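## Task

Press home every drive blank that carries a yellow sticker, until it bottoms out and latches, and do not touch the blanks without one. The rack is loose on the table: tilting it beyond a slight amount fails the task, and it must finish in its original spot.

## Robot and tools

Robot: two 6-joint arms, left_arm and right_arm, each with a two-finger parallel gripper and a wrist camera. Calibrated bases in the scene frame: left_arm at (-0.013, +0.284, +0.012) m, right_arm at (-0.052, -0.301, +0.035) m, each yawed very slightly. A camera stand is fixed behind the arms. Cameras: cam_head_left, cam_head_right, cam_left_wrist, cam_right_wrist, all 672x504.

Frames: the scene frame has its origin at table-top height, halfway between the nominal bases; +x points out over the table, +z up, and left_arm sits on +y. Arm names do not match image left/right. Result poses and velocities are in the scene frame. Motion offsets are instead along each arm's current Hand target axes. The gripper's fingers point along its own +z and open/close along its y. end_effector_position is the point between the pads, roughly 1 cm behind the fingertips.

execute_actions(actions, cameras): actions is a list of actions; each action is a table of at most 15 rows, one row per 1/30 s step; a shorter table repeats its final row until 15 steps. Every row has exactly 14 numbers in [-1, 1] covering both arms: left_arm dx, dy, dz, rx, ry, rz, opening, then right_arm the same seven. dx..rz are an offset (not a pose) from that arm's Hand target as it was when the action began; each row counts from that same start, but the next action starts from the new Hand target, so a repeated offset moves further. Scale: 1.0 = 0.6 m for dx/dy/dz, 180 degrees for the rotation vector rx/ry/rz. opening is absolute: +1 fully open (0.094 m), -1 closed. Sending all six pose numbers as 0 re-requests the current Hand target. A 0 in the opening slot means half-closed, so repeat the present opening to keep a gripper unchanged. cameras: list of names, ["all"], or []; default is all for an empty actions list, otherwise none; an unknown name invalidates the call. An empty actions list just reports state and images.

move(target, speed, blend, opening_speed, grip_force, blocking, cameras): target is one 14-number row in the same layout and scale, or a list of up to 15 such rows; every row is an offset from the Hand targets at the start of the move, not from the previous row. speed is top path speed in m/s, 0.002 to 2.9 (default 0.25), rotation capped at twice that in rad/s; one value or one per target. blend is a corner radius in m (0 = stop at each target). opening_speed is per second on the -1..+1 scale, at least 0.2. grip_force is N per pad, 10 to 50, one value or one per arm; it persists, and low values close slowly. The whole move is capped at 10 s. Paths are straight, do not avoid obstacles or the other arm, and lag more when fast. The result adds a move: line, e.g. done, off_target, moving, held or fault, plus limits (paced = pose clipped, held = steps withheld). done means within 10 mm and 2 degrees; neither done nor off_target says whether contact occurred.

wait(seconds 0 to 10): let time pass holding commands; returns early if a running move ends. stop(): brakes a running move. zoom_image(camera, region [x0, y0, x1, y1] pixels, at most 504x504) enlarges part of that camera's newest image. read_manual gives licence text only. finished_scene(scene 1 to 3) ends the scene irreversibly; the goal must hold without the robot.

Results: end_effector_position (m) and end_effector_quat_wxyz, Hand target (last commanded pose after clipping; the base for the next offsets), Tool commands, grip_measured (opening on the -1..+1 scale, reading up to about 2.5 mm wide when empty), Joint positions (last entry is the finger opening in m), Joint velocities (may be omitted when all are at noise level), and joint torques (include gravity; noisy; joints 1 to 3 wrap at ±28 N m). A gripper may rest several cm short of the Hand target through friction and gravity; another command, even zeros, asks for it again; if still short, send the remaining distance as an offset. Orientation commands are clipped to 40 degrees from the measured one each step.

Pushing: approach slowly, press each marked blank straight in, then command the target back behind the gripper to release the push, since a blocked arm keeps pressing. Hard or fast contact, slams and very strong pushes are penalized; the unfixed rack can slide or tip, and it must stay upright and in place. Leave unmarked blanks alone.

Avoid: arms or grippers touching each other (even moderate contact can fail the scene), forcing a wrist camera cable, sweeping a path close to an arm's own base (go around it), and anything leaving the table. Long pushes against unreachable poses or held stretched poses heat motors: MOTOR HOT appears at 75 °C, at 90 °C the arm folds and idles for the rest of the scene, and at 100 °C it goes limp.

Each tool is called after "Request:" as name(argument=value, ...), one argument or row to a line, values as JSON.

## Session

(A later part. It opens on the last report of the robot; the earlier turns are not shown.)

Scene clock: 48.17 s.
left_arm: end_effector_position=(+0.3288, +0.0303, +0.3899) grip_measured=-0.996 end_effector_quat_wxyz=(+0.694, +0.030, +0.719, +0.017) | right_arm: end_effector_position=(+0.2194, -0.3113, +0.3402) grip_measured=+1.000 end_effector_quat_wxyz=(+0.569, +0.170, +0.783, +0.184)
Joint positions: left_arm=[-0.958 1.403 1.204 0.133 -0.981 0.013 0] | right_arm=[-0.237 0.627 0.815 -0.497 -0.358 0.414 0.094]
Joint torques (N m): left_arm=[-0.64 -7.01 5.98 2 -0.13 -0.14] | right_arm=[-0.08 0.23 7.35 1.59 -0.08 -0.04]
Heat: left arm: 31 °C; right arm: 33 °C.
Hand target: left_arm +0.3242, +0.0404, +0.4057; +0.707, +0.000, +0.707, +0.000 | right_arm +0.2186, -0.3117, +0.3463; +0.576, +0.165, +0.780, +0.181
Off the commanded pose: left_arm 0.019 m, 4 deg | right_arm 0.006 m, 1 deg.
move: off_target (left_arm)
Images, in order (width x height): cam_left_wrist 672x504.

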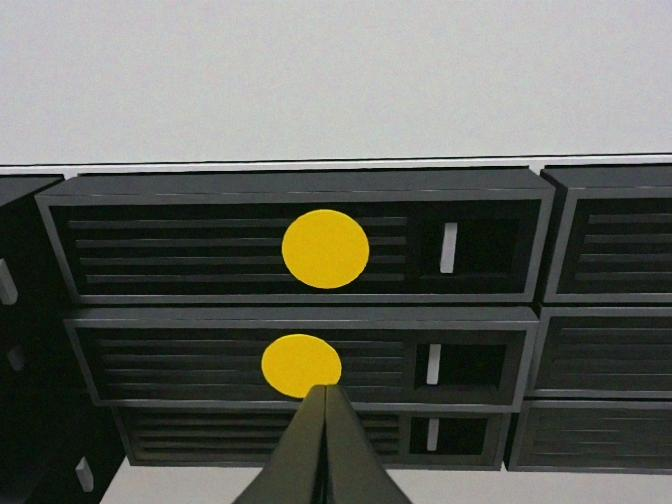

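Request:
move(
  target=[-0.004,0.003,0.055,0,0,0,-1,0,0,0,0,0,0,1],
  cameras=["cam_left_wrist"],
  speed=0.04,
)

Scene clock: 49.80 s.
left_arm: end_effector_position=(+0.3433, +0.0404, +0.3868) grip_measured=-0.996 end_effector_quat_wxyz=(+0.692, +0.025, +0.721, +0.026) | right_arm: end_effector_position=(+0.2194, -0.3113, +0.3402) grip_measured=+1.000 end_effector_quat_wxyz=(+0.569, +0.170, +0.783, +0.184)
Joint positions: left_arm=[-0.906 1.413 1.207 0.133 -0.949 0.013 0] | right_arm=[-0.237 0.627 0.815 -0.497 -0.358 0.414 0.094]
Joint torques (N m): left_arm=[2.91 -3.26 9.91 2.11 0.39 -0.07] | right_arm=[-0.05 0.21 7.34 1.58 -0.08 -0.04]
Heat: left arm: 31 °C; right arm: 33 °C.
Hand target: left_arm +0.3572, +0.0422, +0.4081; +0.707, +0.000, +0.707, +0.000 | right_arm +0.2186, -0.3117, +0.3463; +0.576, +0.165, +0.780, +0.181
Off the commanded pose: left_arm 0.026 m, 5 deg | right_arm 0.006 m, 1 deg.
move: off_target (left_arm)
Images, in order (width x height): cam_left_wrist 672x504.

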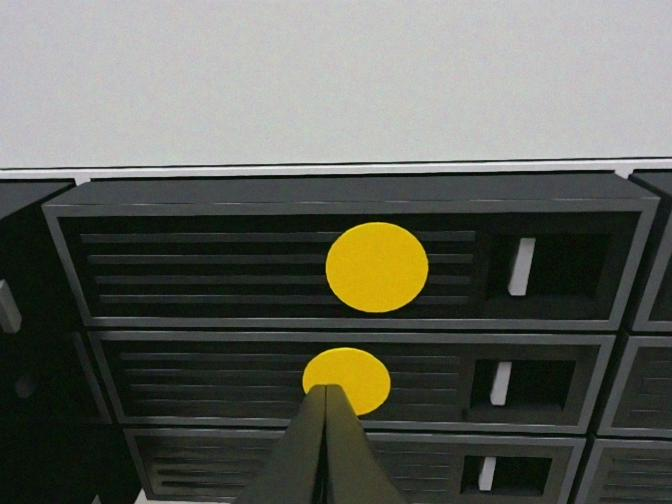

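Looks flush. Press a little more to ensure the latch.

Request:
move(
  target=[0,0,0.02,0,0,0,-1,0,0,0,0,0,0,1],
  cameras=["cam_left_wrist"],
  speed=0.04,
)

Request:
move(
  target=[0,0,-0.14,0,0,0,-1,0,0,0,0,0,0,1],
  cameras=["cam_left_wrist","cam_head_left","cam_head_right"],
  speed=0.1,
)

Scene clock: 51.37 s.
left_arm: end_effector_position=(+0.3435, +0.0401, +0.3875) grip_measured=-0.996 end_effector_quat_wxyz=(+0.692, +0.025, +0.721, +0.025) | right_arm: end_effector_position=(+0.2194, -0.3113, +0.3402) grip_measured=+1.000 end_effector_quat_wxyz=(+0.569, +0.170, +0.783, +0.184)
Joint positions: left_arm=[-0.906 1.415 1.21 0.133 -0.949 0.013 0] | right_arm=[-0.237 0.627 0.815 -0.497 -0.358 0.414 0.094]
Joint torques (N m): left_arm=[5.34 -1.8 10.93 2.19 0.66 -0.06] | right_arm=[-0.03 0.23 7.32 1.58 -0.08 -0.04]
Heat: left arm: 31 °C; right arm: 33 °C.
Hand target: left_arm +0.3692, +0.0422, +0.4081; +0.707, +0.000, +0.707, +0.000 | right_arm +0.2186, -0.3117, +0.3463; +0.576, +0.165, +0.780, +0.181
Off the commanded pose: left_arm 0.033 m, 5 deg | right_arm 0.006 m, 1 deg.
move: off_target (left_arm)
Images, in order (width x height): cam_left_wrist 672x504.

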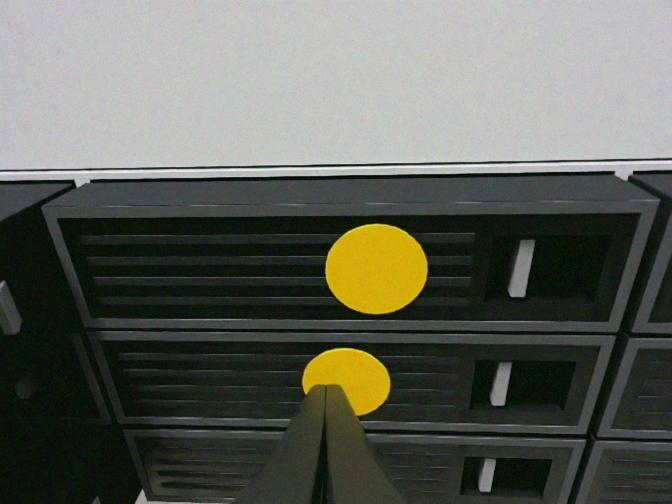

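Scene clock: 53.13 s.
left_arm: end_effector_position=(+0.2888, +0.0311, +0.3991) grip_measured=-0.996 end_effector_quat_wxyz=(+0.702, +0.023, +0.712, +0.008) | right_arm: end_effector_position=(+0.2194, -0.3113, +0.3402) grip_measured=+1.000 end_effector_quat_wxyz=(+0.569, +0.170, +0.783, +0.184)
Joint positions: left_arm=[-1.077 1.323 1.155 0.133 -1.1 0.013 0] | right_arm=[-0.237 0.627 0.815 -0.497 -0.358 0.414 0.094]
Joint torques (N m): left_arm=[-0.49 -5.98 5.79 1.58 -0.11 -0.11] | right_arm=[-0.02 0.23 7.34 1.58 -0.08 -0.04]
Heat: left arm: 31 °C; right arm: 33 °C.
Hand target: left_arm +0.2852, +0.0422, +0.4082; +0.707, +0.000, +0.707, +0.000 | right_arm +0.2186, -0.3117, +0.3463; +0.576, +0.165, +0.780, +0.181
Off the commanded pose: left_arm 0.015 m, 3 deg | right_arm 0.006 m, 1 deg.
move: off_target (left_arm)
Images, in order (width x height): cam_head_left 672x504, cam_head_right 672x504, cam_left_wrist 672x504.

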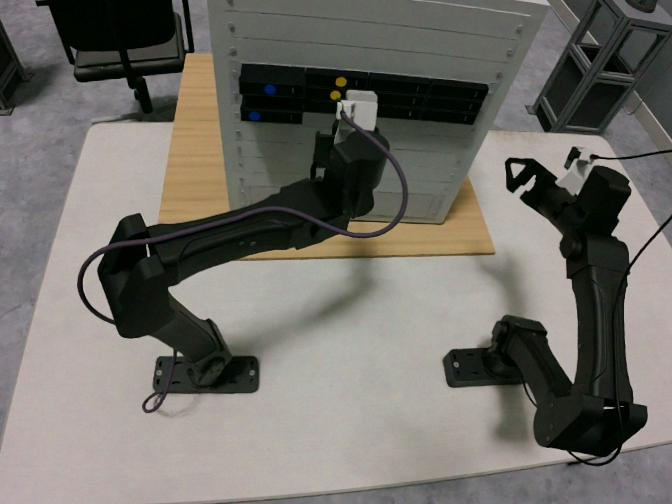

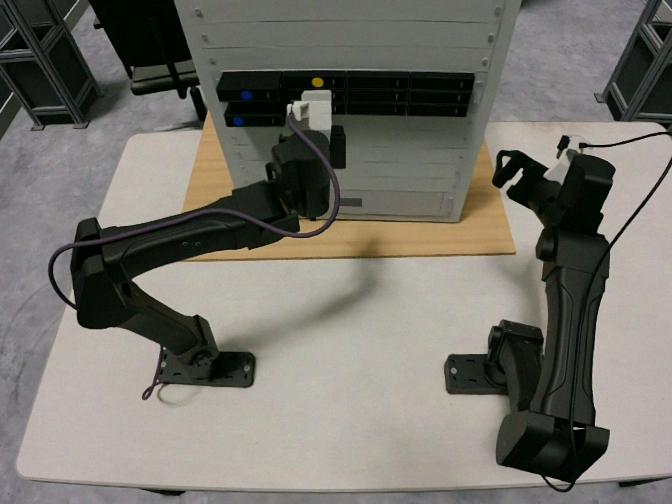

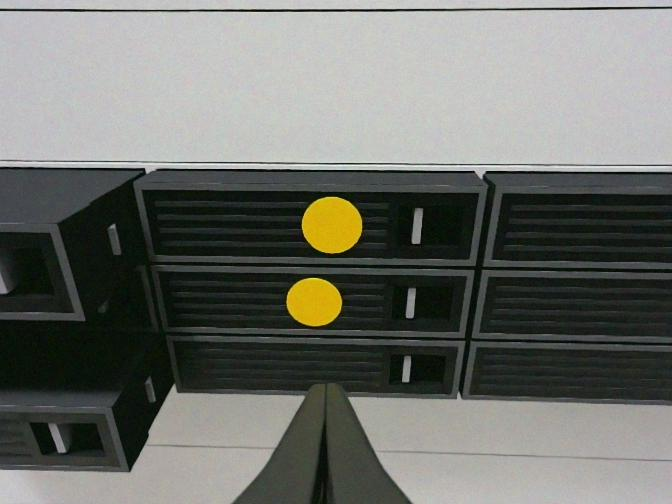

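Request:
finished_scene(
  scene=2,
)

The scene is finished: the task was done.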